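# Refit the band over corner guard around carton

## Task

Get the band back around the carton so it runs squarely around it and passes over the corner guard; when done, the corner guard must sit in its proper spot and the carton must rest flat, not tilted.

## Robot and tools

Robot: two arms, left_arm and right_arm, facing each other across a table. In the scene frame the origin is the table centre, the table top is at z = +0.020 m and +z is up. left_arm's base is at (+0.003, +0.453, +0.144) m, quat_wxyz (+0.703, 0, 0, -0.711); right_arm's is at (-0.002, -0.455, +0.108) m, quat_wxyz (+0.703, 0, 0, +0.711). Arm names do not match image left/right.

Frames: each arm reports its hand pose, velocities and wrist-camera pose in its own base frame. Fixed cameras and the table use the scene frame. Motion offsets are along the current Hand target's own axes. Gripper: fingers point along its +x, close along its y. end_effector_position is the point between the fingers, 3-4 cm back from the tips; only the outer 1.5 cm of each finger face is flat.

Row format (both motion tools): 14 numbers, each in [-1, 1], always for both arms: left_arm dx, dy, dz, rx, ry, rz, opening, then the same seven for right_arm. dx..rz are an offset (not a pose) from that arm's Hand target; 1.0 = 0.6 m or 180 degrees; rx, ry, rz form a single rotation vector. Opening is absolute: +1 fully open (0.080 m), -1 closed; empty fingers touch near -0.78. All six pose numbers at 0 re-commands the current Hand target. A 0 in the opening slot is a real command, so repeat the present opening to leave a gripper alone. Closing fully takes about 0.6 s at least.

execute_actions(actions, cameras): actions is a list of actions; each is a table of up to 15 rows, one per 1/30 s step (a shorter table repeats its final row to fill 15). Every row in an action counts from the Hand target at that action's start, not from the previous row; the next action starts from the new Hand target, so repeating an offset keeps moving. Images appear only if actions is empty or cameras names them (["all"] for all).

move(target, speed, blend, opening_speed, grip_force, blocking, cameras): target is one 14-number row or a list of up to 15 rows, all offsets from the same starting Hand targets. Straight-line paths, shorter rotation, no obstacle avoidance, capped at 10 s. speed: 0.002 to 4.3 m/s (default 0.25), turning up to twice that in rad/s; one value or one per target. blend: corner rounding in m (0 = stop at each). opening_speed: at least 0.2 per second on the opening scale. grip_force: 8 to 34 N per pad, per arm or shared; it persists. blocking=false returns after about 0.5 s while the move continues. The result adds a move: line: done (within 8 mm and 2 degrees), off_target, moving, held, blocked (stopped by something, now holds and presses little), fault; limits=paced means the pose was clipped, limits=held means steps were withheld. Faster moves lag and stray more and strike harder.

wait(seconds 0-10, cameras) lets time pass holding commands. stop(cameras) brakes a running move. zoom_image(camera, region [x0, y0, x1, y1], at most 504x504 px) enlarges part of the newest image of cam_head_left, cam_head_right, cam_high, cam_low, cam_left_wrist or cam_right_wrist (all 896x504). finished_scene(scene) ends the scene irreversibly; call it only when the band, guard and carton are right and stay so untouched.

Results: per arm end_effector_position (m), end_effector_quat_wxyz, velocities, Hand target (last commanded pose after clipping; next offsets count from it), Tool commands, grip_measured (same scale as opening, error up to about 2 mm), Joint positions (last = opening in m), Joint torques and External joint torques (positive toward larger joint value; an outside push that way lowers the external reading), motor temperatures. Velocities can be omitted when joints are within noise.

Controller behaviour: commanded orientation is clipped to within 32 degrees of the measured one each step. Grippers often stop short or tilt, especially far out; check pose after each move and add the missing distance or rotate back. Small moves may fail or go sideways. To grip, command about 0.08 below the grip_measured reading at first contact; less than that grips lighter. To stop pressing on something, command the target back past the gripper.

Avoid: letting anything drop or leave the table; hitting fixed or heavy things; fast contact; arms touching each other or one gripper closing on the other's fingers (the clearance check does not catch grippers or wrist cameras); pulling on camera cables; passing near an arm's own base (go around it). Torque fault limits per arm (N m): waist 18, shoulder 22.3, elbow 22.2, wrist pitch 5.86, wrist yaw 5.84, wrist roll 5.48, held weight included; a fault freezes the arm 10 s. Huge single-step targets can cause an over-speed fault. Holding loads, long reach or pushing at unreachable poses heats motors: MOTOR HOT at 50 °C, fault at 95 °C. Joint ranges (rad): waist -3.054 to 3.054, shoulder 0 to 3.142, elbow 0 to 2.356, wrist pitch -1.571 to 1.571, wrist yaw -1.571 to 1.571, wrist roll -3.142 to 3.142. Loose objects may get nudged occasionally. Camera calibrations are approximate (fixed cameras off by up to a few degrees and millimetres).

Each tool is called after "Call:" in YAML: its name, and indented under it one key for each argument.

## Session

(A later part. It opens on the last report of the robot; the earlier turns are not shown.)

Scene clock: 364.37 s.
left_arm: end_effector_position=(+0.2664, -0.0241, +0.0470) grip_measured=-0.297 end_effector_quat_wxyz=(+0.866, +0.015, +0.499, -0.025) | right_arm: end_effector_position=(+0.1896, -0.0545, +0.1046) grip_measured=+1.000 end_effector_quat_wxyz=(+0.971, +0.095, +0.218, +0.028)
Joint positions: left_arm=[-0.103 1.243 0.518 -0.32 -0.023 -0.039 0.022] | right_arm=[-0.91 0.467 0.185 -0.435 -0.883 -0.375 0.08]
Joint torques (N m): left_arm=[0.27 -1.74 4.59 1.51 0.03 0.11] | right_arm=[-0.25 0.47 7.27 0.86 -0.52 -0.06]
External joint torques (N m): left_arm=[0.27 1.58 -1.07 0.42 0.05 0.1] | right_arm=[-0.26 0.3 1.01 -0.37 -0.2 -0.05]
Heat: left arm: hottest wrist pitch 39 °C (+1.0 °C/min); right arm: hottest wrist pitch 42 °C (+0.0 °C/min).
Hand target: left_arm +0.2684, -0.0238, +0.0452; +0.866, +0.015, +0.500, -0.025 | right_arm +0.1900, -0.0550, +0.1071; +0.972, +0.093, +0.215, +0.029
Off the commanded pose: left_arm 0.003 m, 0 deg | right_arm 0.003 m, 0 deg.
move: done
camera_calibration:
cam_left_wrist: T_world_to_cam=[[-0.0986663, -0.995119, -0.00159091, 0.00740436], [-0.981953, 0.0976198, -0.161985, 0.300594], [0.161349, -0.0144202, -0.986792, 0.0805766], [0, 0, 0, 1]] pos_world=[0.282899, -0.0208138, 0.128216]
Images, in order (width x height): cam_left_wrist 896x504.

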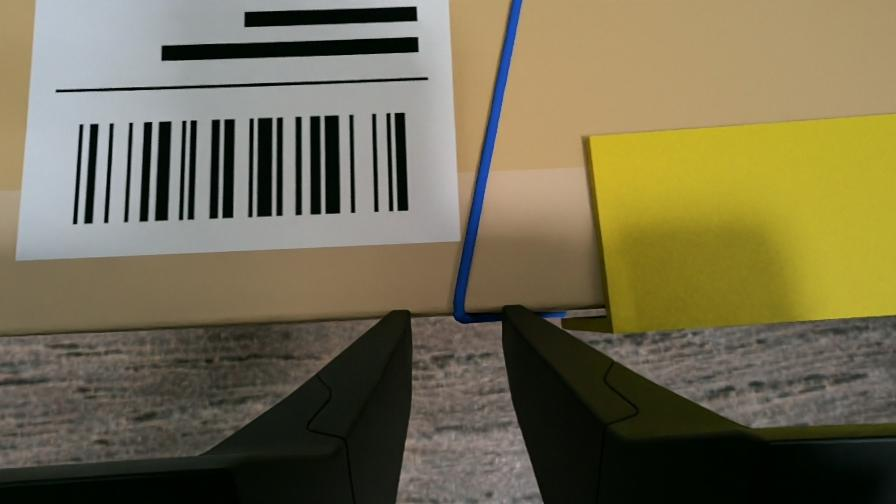

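Call:
move:
  target: [0.0,0.0,0.0,0,0,0,-1.0, 0,0,0,0,0,0,1.0]
  speed: 0.03
  opening_speed: 0.6
  cameras: ["cam_left_wrist"]

Call:
zoom_image:
  camera: "cam_left_wrist"
  region: [350, 220, 630, 380]

Scene clock: 374.07 s.
left_arm: end_effector_position=(+0.2660, -0.0247, +0.0465) grip_measured=-0.764 end_effector_quat_wxyz=(+0.865, +0.014, +0.500, -0.027) | right_arm: end_effector_position=(+0.1896, -0.0545, +0.1046) grip_measured=+1.000 end_effector_quat_wxyz=(+0.971, +0.095, +0.218, +0.028)
Joint positions: left_arm=[-0.103 1.245 0.518 -0.322 -0.018 -0.038 0.001] | right_arm=[-0.91 0.467 0.185 -0.435 -0.883 -0.375 0.08]
Joint torques (N m): left_arm=[0.29 -1.86 4.59 1.62 -0.12 0.08] | right_arm=[-0.23 0.5 7.34 0.84 -0.52 -0.06]
External joint torques (N m): left_arm=[0.3 1.47 -1.12 0.52 -0.1 0.08] | right_arm=[-0.23 0.34 1.11 -0.38 -0.21 -0.05]
Heat: left arm: hottest wrist pitch 39 °C (+1.0 °C/min); right arm: hottest wrist pitch 42 °C (+0.0 °C/min).
Hand target: left_arm +0.2683, -0.0237, +0.0451; +0.866, +0.015, +0.500, -0.025 | right_arm +0.1900, -0.0550, +0.1071; +0.972, +0.093, +0.215, +0.029
Off the commanded pose: left_arm 0.003 m, 0 deg | right_arm 0.003 m, 0 deg.
move: done
camera_calibration:
cam_left_wrist: T_world_to_cam=[[-0.101376, -0.994846, 0.00231653, 0.00727332], [-0.982176, 0.0997137, -0.159337, 0.300119], [0.158285, -0.0184282, -0.987222, 0.0808448], [0, 0, 0, 1]] pos_world=[0.282711, -0.0212003, 0.127615]
Images, in order (width x height): cam_left_wrist 896x504.

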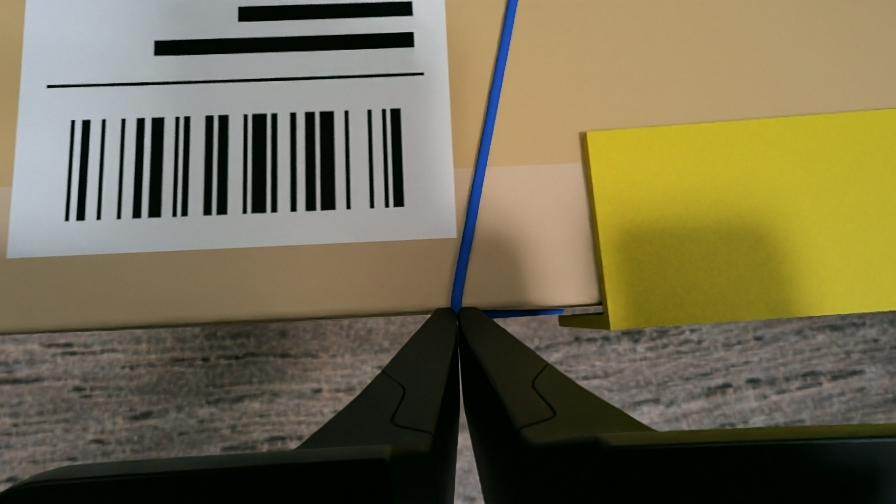

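Scaled by 1.800.

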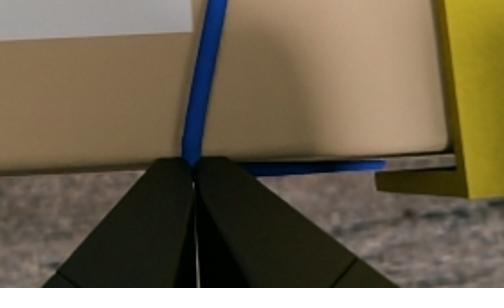

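Call:
move:
  target: [-0.02,0.0,0.0,0,0,0,-1.0, 0,0,0,0,0,0,1.0]
  speed: 0.03
  cameras: ["cam_left_wrist"]

Call:
zoom_image:
  camera: "cam_left_wrist"
  region: [350, 180, 630, 340]

Scene clock: 380.83 s.
left_arm: end_effector_position=(+0.2579, -0.0241, +0.0475) grip_measured=-0.764 end_effector_quat_wxyz=(+0.859, +0.014, +0.511, -0.027) | right_arm: end_effector_position=(+0.1896, -0.0545, +0.1046) grip_measured=+1.000 end_effector_quat_wxyz=(+0.971, +0.095, +0.218, +0.028)
Joint positions: left_arm=[-0.103 1.218 0.518 -0.373 -0.017 -0.038 0.001] | right_arm=[-0.91 0.467 0.185 -0.435 -0.883 -0.375 0.08]
Joint torques (N m): left_arm=[0.15 -4.65 6.04 0.54 -0.16 0.04] | right_arm=[-0.19 0.49 7.34 0.86 -0.51 -0.06]
External joint torques (N m): left_arm=[0.15 -1.48 0.34 -0.52 -0.15 0.04] | right_arm=[-0.18 0.32 1.08 -0.37 -0.19 -0.05]
Heat: left arm: hottest wrist pitch 40 °C (+2.0 °C/min); right arm: hottest wrist pitch 42 °C (+0.0 °C/min).
Hand target: left_arm +0.2624, -0.0234, +0.0556; +0.866, +0.015, +0.500, -0.025 | right_arm +0.1900, -0.0550, +0.1071; +0.972, +0.093, +0.215, +0.029
Off the commanded pose: left_arm 0.009 m, 1 deg | right_arm 0.003 m, 0 deg.
move: off_target (left_arm)
camera_calibration:
cam_left_wrist: T_world_to_cam=[[-0.101895, -0.99479, 0.00330901, 0.00725101], [-0.985715, 0.100516, -0.135138, 0.291939], [0.134102, -0.0170316, -0.990821, 0.0896293], [0, 0, 0, 1]] pos_world=[0.276488, -0.0206046, 0.128235]
Images, in order (width x height): cam_left_wrist 896x504.

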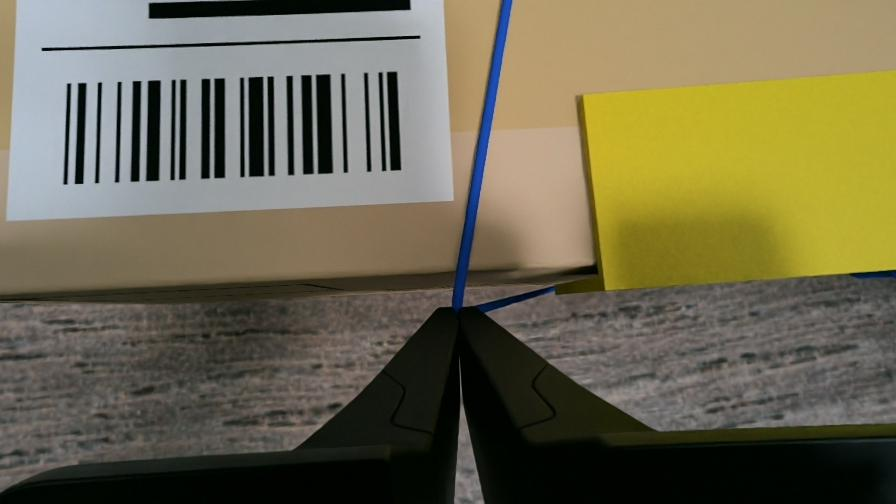

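Scaled by 1.800.

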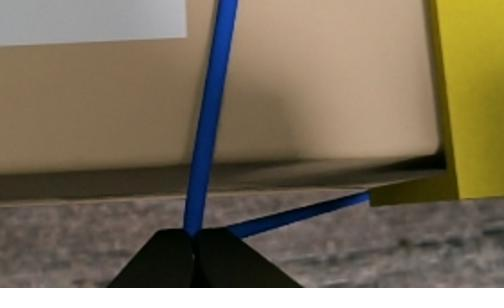

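Call:
move:
  target: [-0.0207,-0.0404,0.0042,0,0,0,-1.0, 0,0,0,0,0,0,1.0]
  speed: 0.04
  cameras: ["cam_left_wrist","cam_head_left","cam_head_right","cam_low"]

Call:
zoom_image:
  camera: "cam_left_wrist"
  region: [350, 180, 630, 340]

Call:
zoom_image:
  camera: "cam_head_left"
  region: [230, 150, 430, 310]

Scene clock: 411.70 s.
left_arm: end_effector_position=(+0.2521, -0.0469, +0.0583) grip_measured=-0.764 end_effector_quat_wxyz=(+0.858, +0.016, +0.513, -0.027) | right_arm: end_effector_position=(+0.1896, -0.0545, +0.1046) grip_measured=+1.000 end_effector_quat_wxyz=(+0.971, +0.095, +0.218, +0.028)
Joint positions: left_arm=[-0.23 1.189 0.55 -0.444 -0.079 -0.149 0.001] | right_arm=[-0.91 0.467 0.185 -0.435 -0.883 -0.375 0.08]
Joint torques (N m): left_arm=[-0.22 -4.66 6.46 0.52 -0.28 -0.01] | right_arm=[-0.28 0.51 7.3 0.85 -0.52 -0.07]
External joint torques (N m): left_arm=[-0.23 -1.6 0.71 -0.5 -0.22 -0.02] | right_arm=[-0.26 0.33 1.11 -0.37 -0.21 -0.06]
Heat: left arm: hottest elbow 37 °C (+2.0 °C/min); right arm: hottest wrist pitch 42 °C (+0.0 °C/min).
Hand target: left_arm +0.2570, -0.0474, +0.0676; +0.866, +0.015, +0.500, -0.025 | right_arm +0.1900, -0.0550, +0.1071; +0.972, +0.093, +0.215, +0.029
Off the commanded pose: left_arm 0.011 m, 2 deg | right_arm 0.003 m, 0 deg.
move: off_target (left_arm)
camera_calibration:
cam_left_wrist: T_world_to_cam=[[-0.102202, -0.994763, 0.000777437, -0.0158856], [-0.986233, 0.101224, -0.13076, 0.289961], [0.129997, -0.0141307, -0.991414, 0.101887], [0, 0, 0, 1]] pos_world=[0.271101, -0.0437137, 0.13894]
Images, in order (width x height): cam_head_left 896x504, cam_head_right 896x504, cam_low 896x504, cam_left_wrist 896x504.

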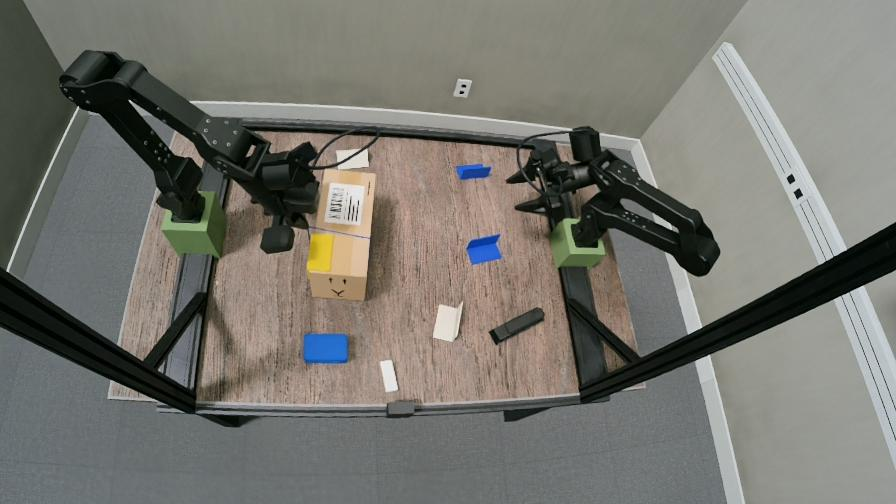

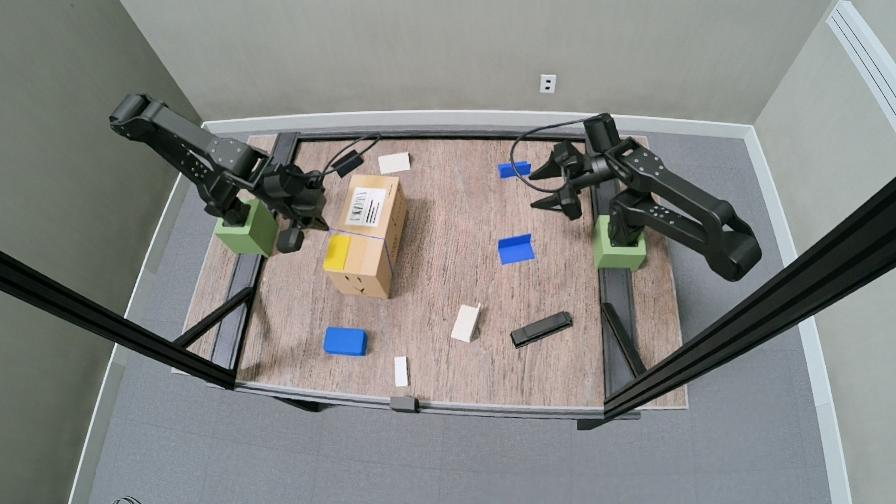

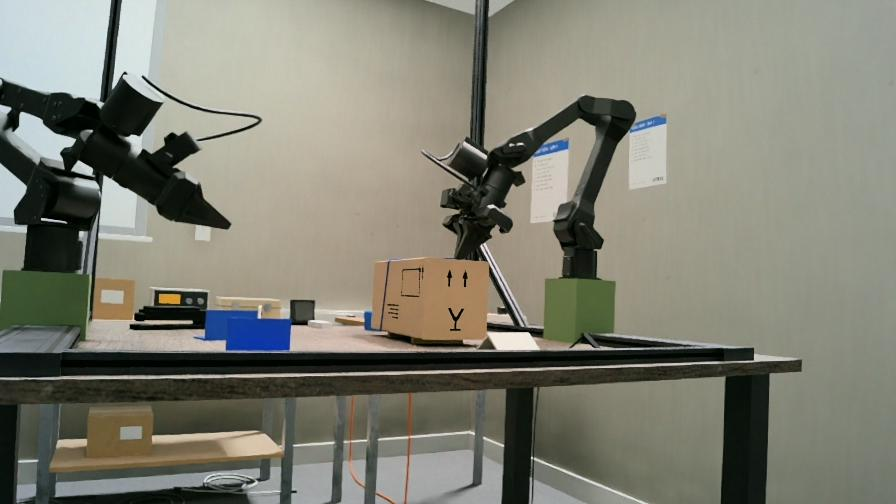

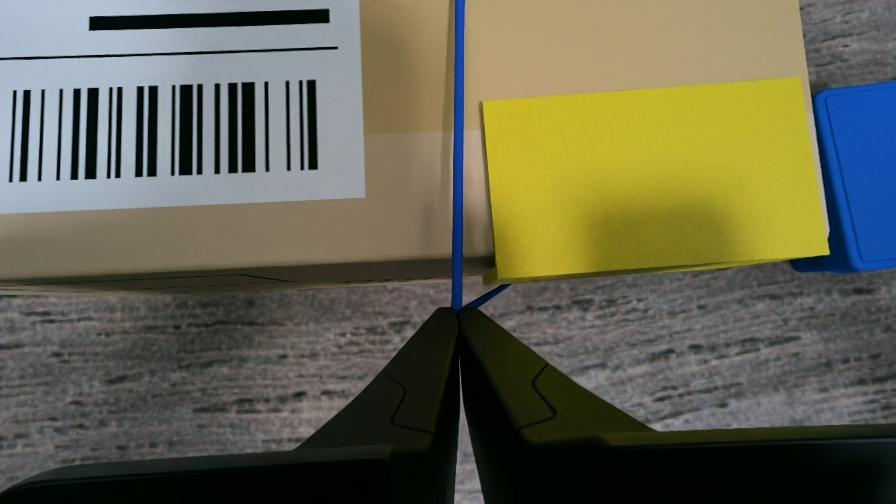

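Scaled by 1.800.

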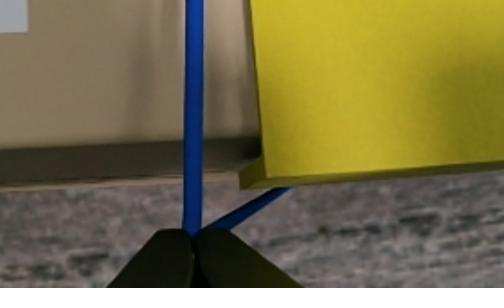

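Scaled by 2.520.

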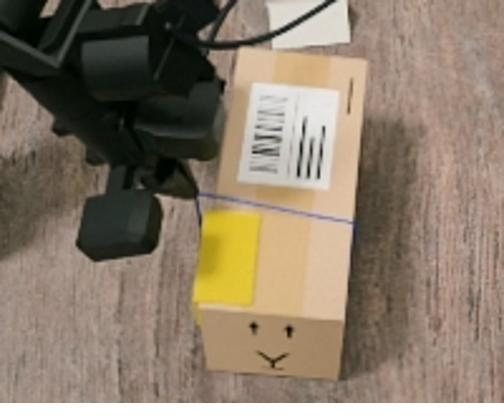

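Call:
move:
  target:
    - [-0.0095,-0.0085,0.0035,0,0,0,-1.0, 0,0,0,0,0,0,1.0]
    - [-0.0095,-0.0552,0.0036,0,0,0,-1.0, 0,0,0,0,0,0,1.0]
  speed: 0.04
  blend: 0.003
  cameras: ["cam_left_wrist","cam_head_left","cam_head_right","cam_right_wrist"]

Call:
zoom_image:
  camera: "cam_left_wrist"
  region: [350, 180, 630, 340]

Call:
zoom_image:
  camera: "cam_head_left"
  region: [230, 150, 430, 310]

Call:
zoom_image:
  camera: "cam_right_wrist"
  region: [200, 0, 540, 190]

Scene clock: 440.70 s.
left_arm: end_effector_position=(+0.2494, -0.0776, +0.0673) grip_measured=-0.764 end_effector_quat_wxyz=(+0.861, +0.016, +0.507, -0.024) | right_arm: end_effector_position=(+0.1896, -0.0545, +0.1046) grip_measured=+1.000 end_effector_quat_wxyz=(+0.971, +0.095, +0.218, +0.028)
Joint positions: left_arm=[-0.397 1.202 0.593 -0.481 -0.166 -0.298 0.001] | right_arm=[-0.91 0.467 0.185 -0.435 -0.883 -0.375 0.08]
Joint torques (N m): left_arm=[-0.42 -3.11 6.71 0.6 -0.21 0] | right_arm=[-0.25 0.52 7.31 0.85 -0.52 -0.07]
External joint torques (N m): left_arm=[-0.44 0.08 0.92 -0.4 -0.11 0] | right_arm=[-0.24 0.34 1.09 -0.37 -0.2 -0.07]
Heat: left arm: hottest elbow 39 °C (+4.0 °C/min); right arm: hottest wrist pitch 42 °C (+0.0 °C/min).
Hand target: left_arm +0.2541, -0.0803, +0.0737; +0.866, +0.015, +0.500, -0.025 | right_arm +0.1900, -0.0550, +0.1071; +0.972, +0.093, +0.215, +0.029
Off the commanded pose: left_arm 0.008 m, 1 deg | right_arm 0.003 m, 0 deg.
move: done; blend cut to 0 m at target 1
camera_calibration:
cam_left_wrist: T_world_to_cam=[[-0.0973804, -0.99524, -0.00390112, -0.0476594], [-0.984916, 0.0969322, -0.143333, 0.291789], [0.143029, -0.0101156, -0.989667, 0.107609], [0, 0, 0, 1]] pos_world=[0.267356, -0.0746278, 0.148134]
cam_right_wrist: T_world_to_cam=[[-0.0342763, -0.98292, -0.180814, -0.0269757], [-0.725054, 0.148974, -0.672386, 0.240779], [0.687838, 0.108053, -0.717776, 0.0320372], [0, 0, 0, 1]] pos_world=[0.151617, -0.0658465, 0.180015]
Images, in order (width x height): cam_head_left 896x504, cam_head_right 896x504, cam_left_wrist 896x504, cam_right_wrist 896x504.

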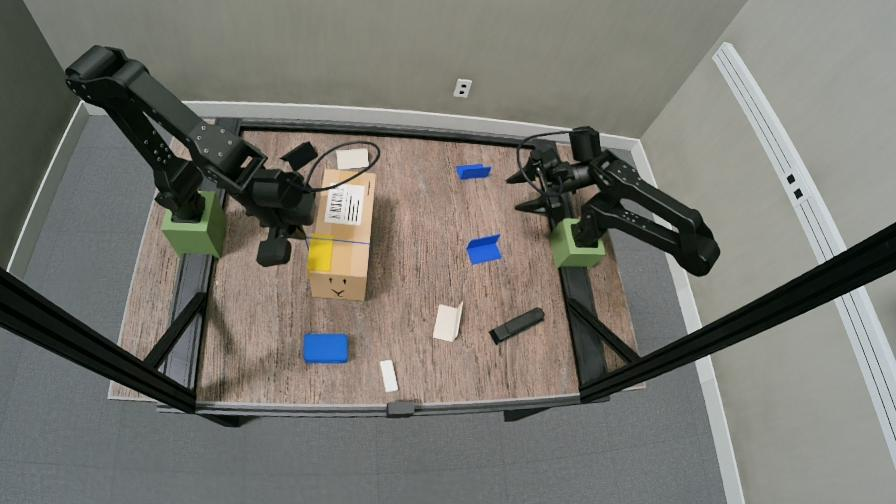

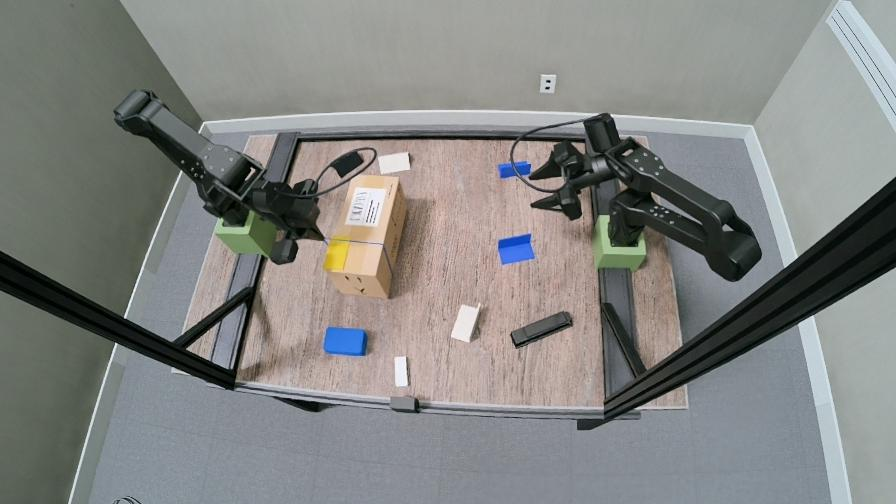

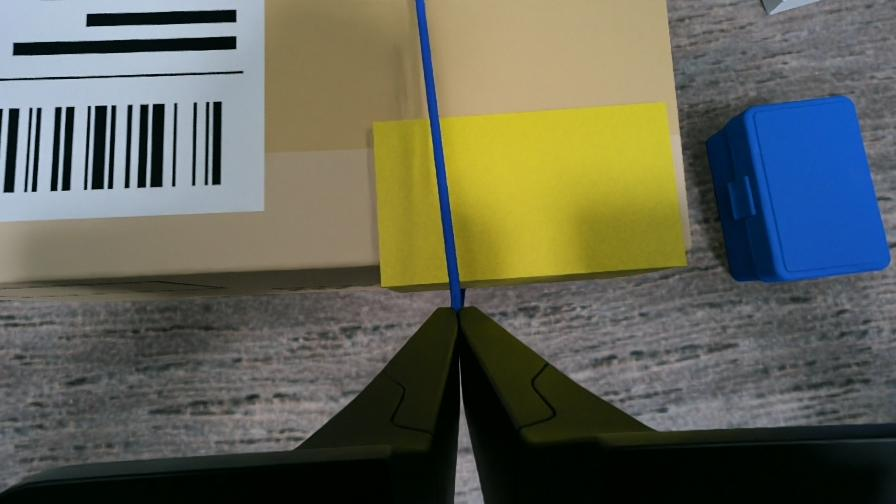

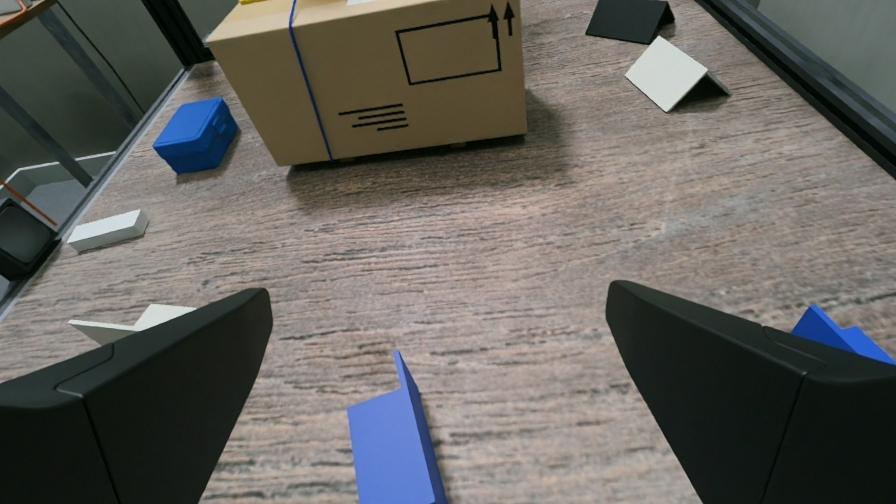

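Scaled by 1.800.

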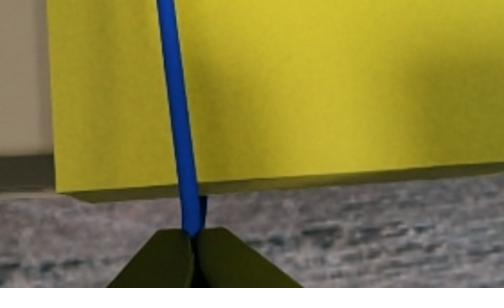

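Scaled by 2.520.

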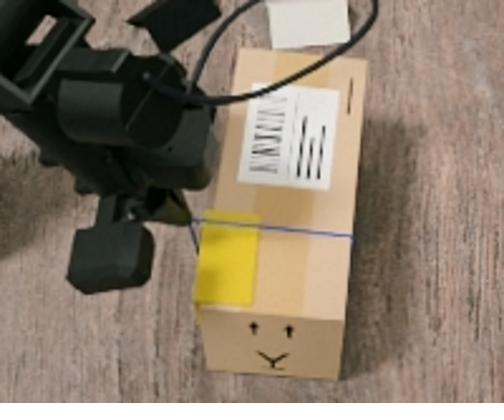

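Scaled by 1.482.

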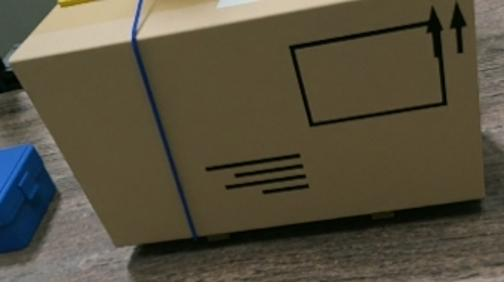

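Call:
move:
  target: [0.0,-0.0334,0.0,0,0,0,-1.0, 0,0,0,0,0,0,1.0]
  speed: 0.04
  cameras: ["cam_left_wrist","cam_head_right","cam_right_wrist","cam_low"]

Call:
zoom_image:
  camera: "cam_right_wrist"
  region: [200, 0, 540, 190]

Call:
zoom_image:
  camera: "cam_head_right"
  region: [280, 150, 460, 310]

Call:
zoom_image:
  camera: "cam_low"
  region: [340, 230, 520, 360]

Scene clock: 469.07 s.
left_arm: end_effector_position=(+0.2486, -0.0965, +0.0673) grip_measured=-0.764 end_effector_quat_wxyz=(+0.862, +0.017, +0.507, -0.022) | right_arm: end_effector_position=(+0.1896, -0.0545, +0.1046) grip_measured=+1.000 end_effector_quat_wxyz=(+0.971, +0.095, +0.218, +0.028)
Joint positions: left_arm=[-0.489 1.241 0.619 -0.485 -0.211 -0.382 0.001] | right_arm=[-0.91 0.467 0.185 -0.435 -0.883 -0.375 0.08]
Joint torques (N m): left_arm=[-0.61 -3.23 6.8 0.6 -0.19 -0.04] | right_arm=[-0.3 0.55 7.26 0.85 -0.53 -0.07]
External joint torques (N m): left_arm=[-0.61 0.22 0.98 -0.41 -0.06 -0.04] | right_arm=[-0.31 0.38 1.02 -0.38 -0.21 -0.06]
Heat: left arm: hottest elbow 39 °C (+2.0 °C/min); right arm: hottest wrist pitch 42 °C (+0.0 °C/min).
Hand target: left_arm +0.2529, -0.1004, +0.0736; +0.866, +0.015, +0.500, -0.025 | right_arm +0.1900, -0.0550, +0.1071; +0.972, +0.093, +0.215, +0.029
Off the commanded pose: left_arm 0.009 m, 1 deg | right_arm 0.003 m, 0 deg.
move: off_target (left_arm)
camera_calibration:
cam_left_wrist: T_world_to_cam=[[-0.0950998, -0.995442, -0.00717155, -0.0668102], [-0.985028, 0.0951406, -0.143764, 0.292682], [0.143791, -0.00660773, -0.989586, 0.10776], [0, 0, 0, 1]] pos_world=[0.266451, -0.0936396, 0.148236]
cam_right_wrist: T_world_to_cam=[[-0.0342763, -0.98292, -0.180814, -0.0269757], [-0.725054, 0.148974, -0.672386, 0.240779], [0.687838, 0.108053, -0.717776, 0.0320372], [0, 0, 0, 1]] pos_world=[0.151617, -0.0658465, 0.180015]
Images, in order (width x height): cam_head_right 896x504, cam_low 896x504, cam_left_wrist 896x504, cam_right_wrist 896x504.

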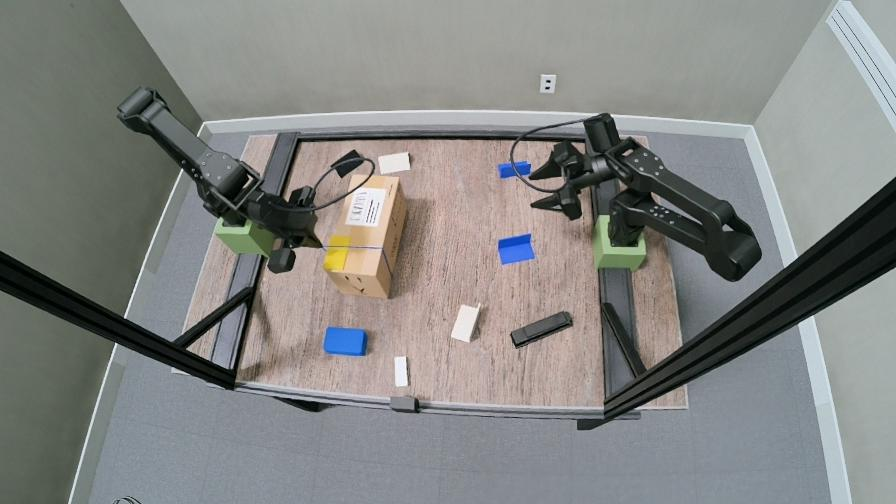

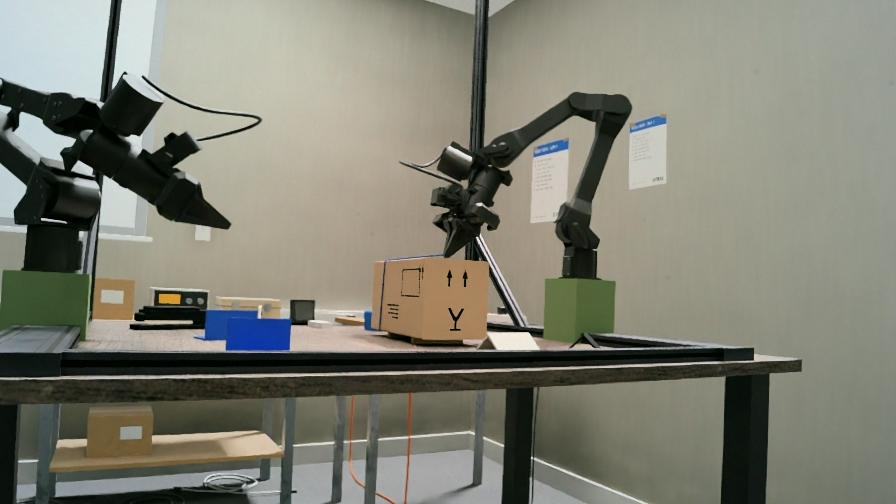

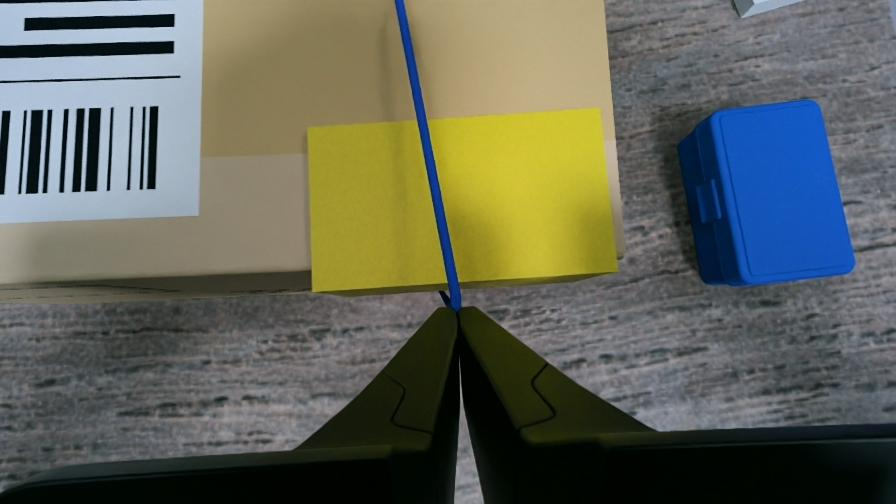

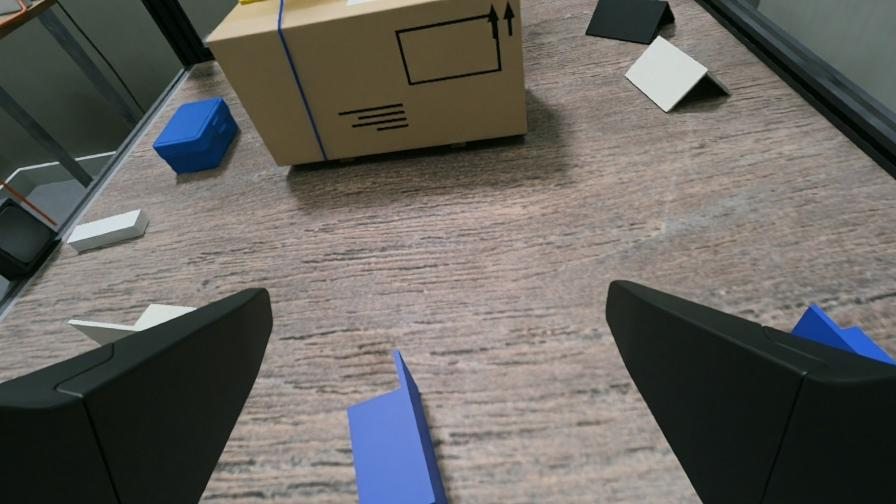

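Scaled by 1.482.

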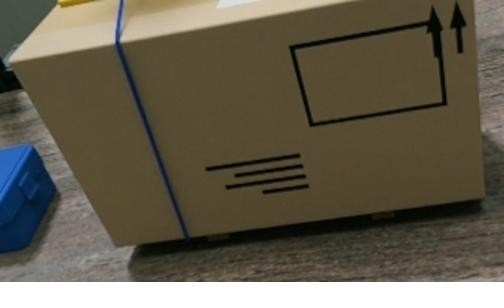

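Scaled by 2.800.

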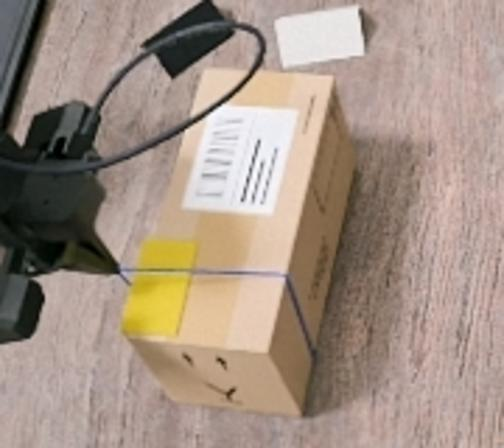

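Scaled by 2.800.

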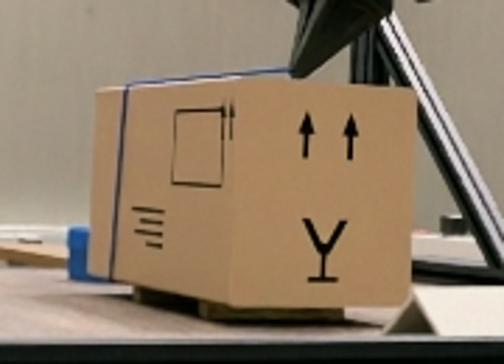

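Call:
move:
  target: [0.0,-0.0334,0.0,0,0,0,-1.0, 0,0,0,0,0,0,1.0]
  speed: 0.04
  cameras: ["cam_left_wrist","cam_head_right","cam_right_wrist","cam_low"]

Call:
zoom_image:
  camera: "cam_right_wrist"
  region: [200, 0, 540, 190]

Call:
zoom_image:
  camera: "cam_head_right"
  region: [280, 150, 460, 310]

Scene clock: 489.80 s.
left_arm: end_effector_position=(+0.2478, -0.1153, +0.0673) grip_measured=-0.764 end_effector_quat_wxyz=(+0.862, +0.018, +0.507, -0.020) | right_arm: end_effector_position=(+0.1896, -0.0545, +0.1046) grip_measured=+1.000 end_effector_quat_wxyz=(+0.971, +0.095, +0.218, +0.028)
Joint positions: left_arm=[-0.573 1.286 0.652 -0.491 -0.252 -0.461 0.001] | right_arm=[-0.91 0.467 0.185 -0.435 -0.883 -0.375 0.08]
Joint torques (N m): left_arm=[-0.68 -3.56 6.75 0.61 -0.17 -0.04] | right_arm=[-0.29 0.53 7.29 0.86 -0.52 -0.07]
External joint torques (N m): left_arm=[-0.67 0.13 1 -0.37 -0.01 -0.04] | right_arm=[-0.28 0.35 1.08 -0.36 -0.22 -0.06]
Heat: left arm: hottest elbow 38 °C (-1.0 °C/min); right arm: hottest wrist pitch 42 °C (+0.0 °C/min).
Hand target: left_arm +0.2516, -0.1204, +0.0736; +0.866, +0.015, +0.500, -0.025 | right_arm +0.1900, -0.0550, +0.1071; +0.972, +0.093, +0.215, +0.029
Off the commanded pose: left_arm 0.009 m, 1 deg | right_arm 0.003 m, 0 deg.
move: off_target (left_arm)
camera_calibration:
cam_left_wrist: T_world_to_cam=[[-0.0928596, -0.995628, -0.0101343, -0.0860872], [-0.985143, 0.093349, -0.144151, 0.293594], [0.144466, -0.00340208, -0.989504, 0.107921], [0, 0, 0, 1]] pos_world=[0.265647, -0.11275, 0.148238]
cam_right_wrist: T_world_to_cam=[[-0.0342763, -0.98292, -0.180814, -0.0269757], [-0.725054, 0.148974, -0.672386, 0.240779], [0.687838, 0.108053, -0.717776, 0.0320372], [0, 0, 0, 1]] pos_world=[0.151617, -0.0658465, 0.180015]
Images, in order (width x height): cam_head_right 896x504, cam_low 896x504, cam_left_wrist 896x504, cam_right_wrist 896x504.

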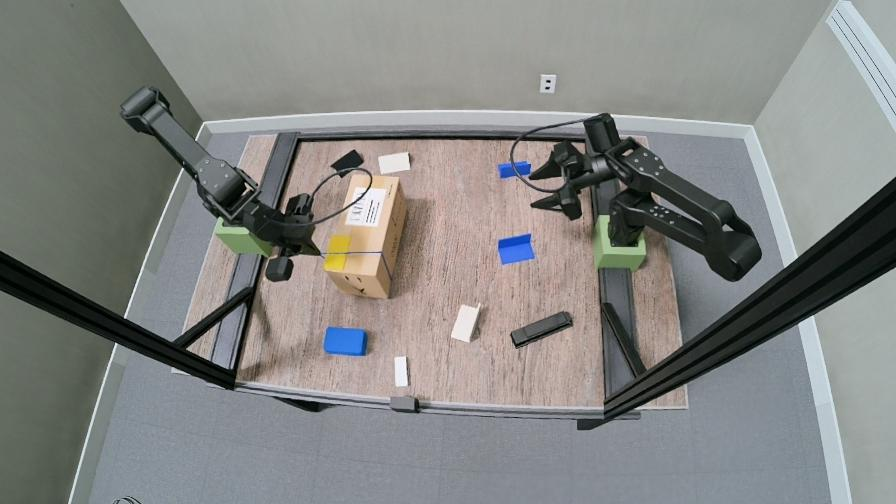

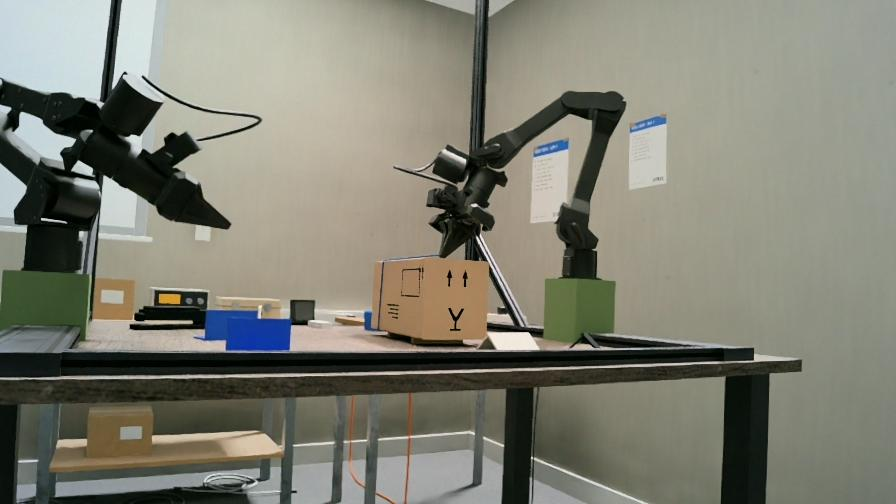

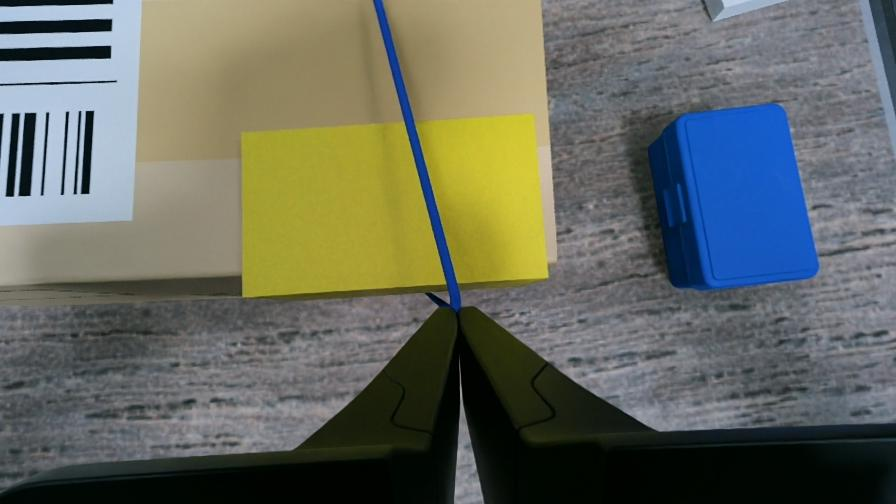

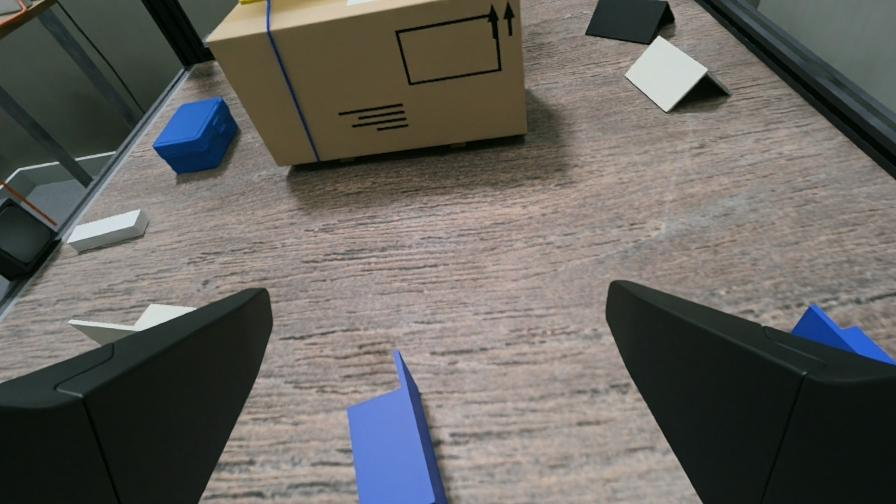

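Scaled by 1.482.

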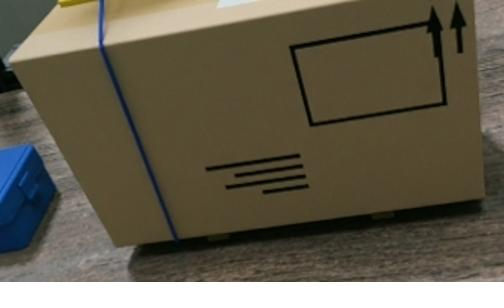

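Scaled by 2.800.

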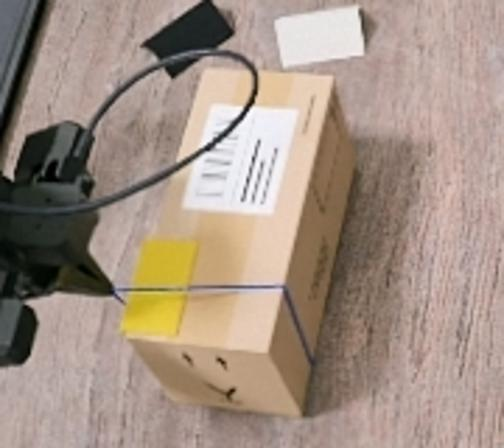

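Call:
move:
  target:
    - [0.0,0.0398,0.0,0,0,0,-1.0, 0,0,0,0,0,0,1.0]
    - [0.0209,0.0378,-0.0042,0,0,0,-1.0, 0,0,0,0,0,0,1.0]
  speed: 0.04
  blend: 0.003
  cameras: ["cam_left_wrist","cam_head_right","cam_right_wrist","cam_low"]

Call:
zoom_image:
  camera: "cam_right_wrist"
  region: [200, 0, 540, 190]

Call:
zoom_image:
  camera: "cam_left_wrist"
  region: [320, 160, 600, 340]

Call:
zoom_image:
  camera: "cam_head_right"
  region: [280, 150, 460, 310]

Scene clock: 515.67 s.
left_arm: end_effector_position=(+0.2581, -0.0986, +0.0635) grip_measured=-0.764 end_effector_quat_wxyz=(+0.867, +0.014, +0.498, -0.025) | right_arm: end_effector_position=(+0.1896, -0.0545, +0.1046) grip_measured=+1.000 end_effector_quat_wxyz=(+0.971, +0.095, +0.218, +0.028)
Joint positions: left_arm=[-0.477 1.275 0.615 -0.422 -0.206 -0.369 0.001] | right_arm=[-0.91 0.467 0.185 -0.435 -0.883 -0.375 0.08]
Joint torques (N m): left_arm=[0.1 -3.43 3.79 0.97 -0.07 0.1] | right_arm=[-0.25 0.48 7.23 0.85 -0.52 -0.05]
External joint torques (N m): left_arm=[0.1 0.2 -1.98 -0.06 0.06 0.1] | right_arm=[-0.26 0.34 0.98 -0.38 -0.2 -0.05]
Heat: left arm: hottest elbow 40 °C (+1.0 °C/min); right arm: hottest wrist pitch 42 °C (+0.0 °C/min).
Hand target: left_arm +0.2571, -0.0980, +0.0615; +0.866, +0.015, +0.500, -0.025 | right_arm +0.1900, -0.0550, +0.1071; +0.972, +0.093, +0.215, +0.029
Off the commanded pose: left_arm 0.002 m, 0 deg | right_arm 0.003 m, 0 deg.
move: done
camera_calibration:
cam_left_wrist: T_world_to_cam=[[-0.0968356, -0.9953, -0.0000061451, -0.0681007], [-0.981759, 0.0955192, -0.164391, 0.302161], [0.163619, -0.0159129, -0.986395, 0.096351], [0, 0, 0, 1]] pos_world=[0.27429, -0.0951096, 0.144712]
cam_right_wrist: T_world_to_cam=[[-0.0342763, -0.98292, -0.180814, -0.0269757], [-0.725054, 0.148974, -0.672386, 0.240779], [0.687838, 0.108053, -0.717776, 0.0320372], [0, 0, 0, 1]] pos_world=[0.151617, -0.0658465, 0.180015]
Images, in order (width x height): cam_head_right 896x504, cam_low 896x504, cam_left_wrist 896x504, cam_right_wrist 896x504.

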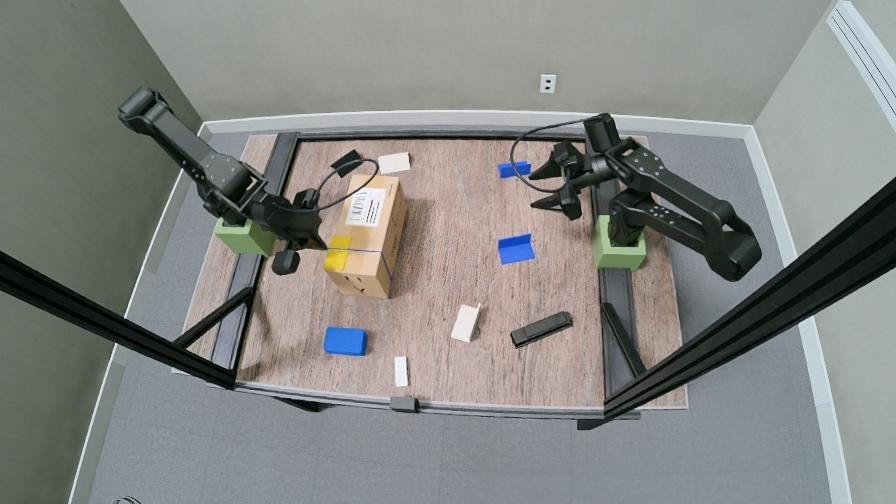

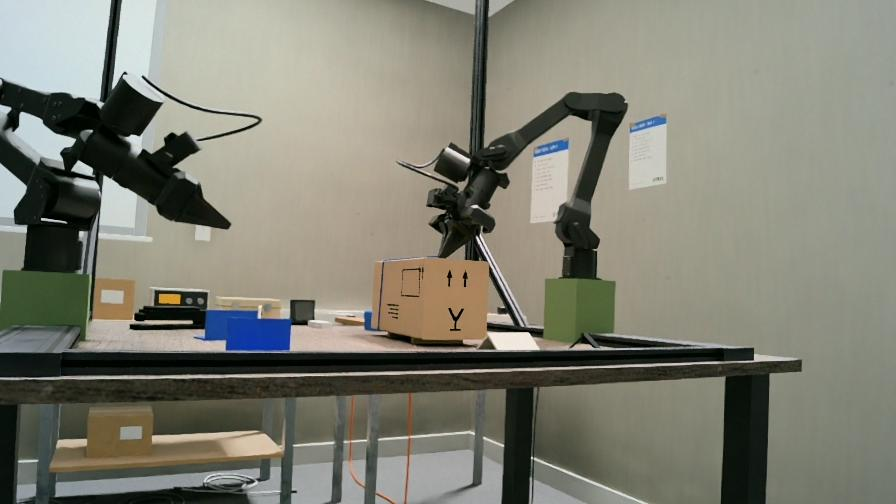

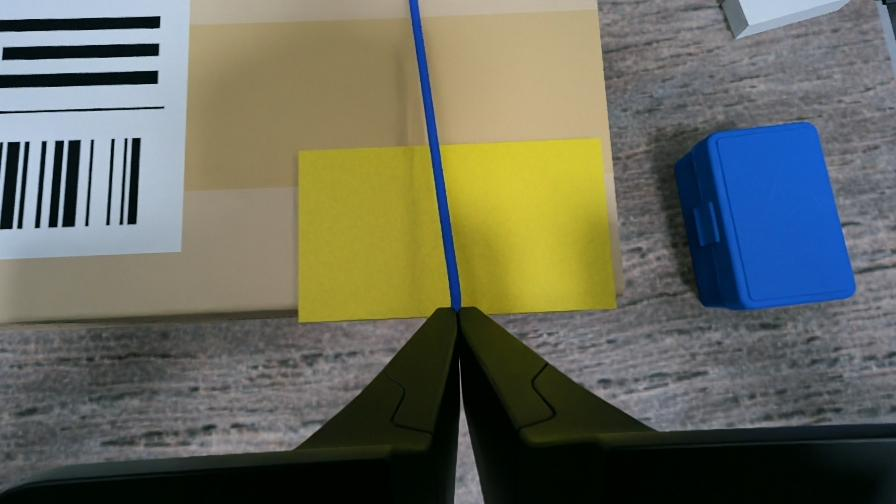

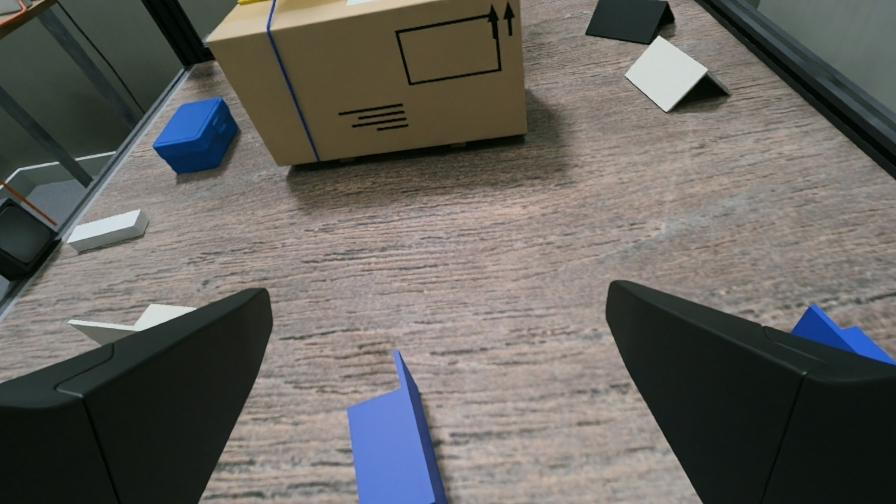

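Scaled by 1.482.

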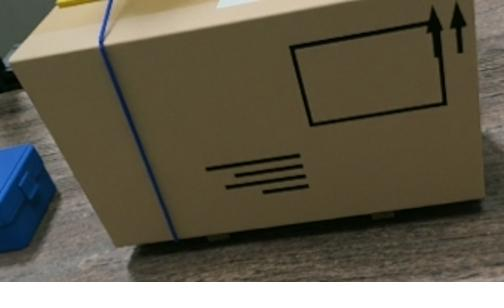

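Scaled by 1.800.

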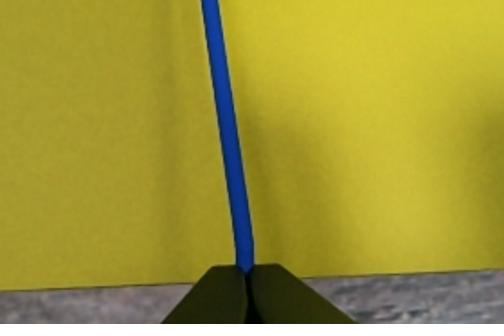

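Scaled by 2.800.

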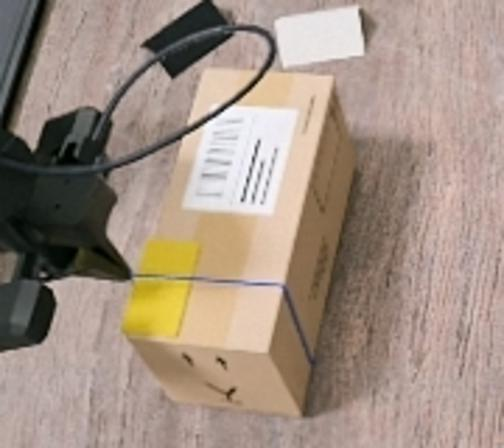

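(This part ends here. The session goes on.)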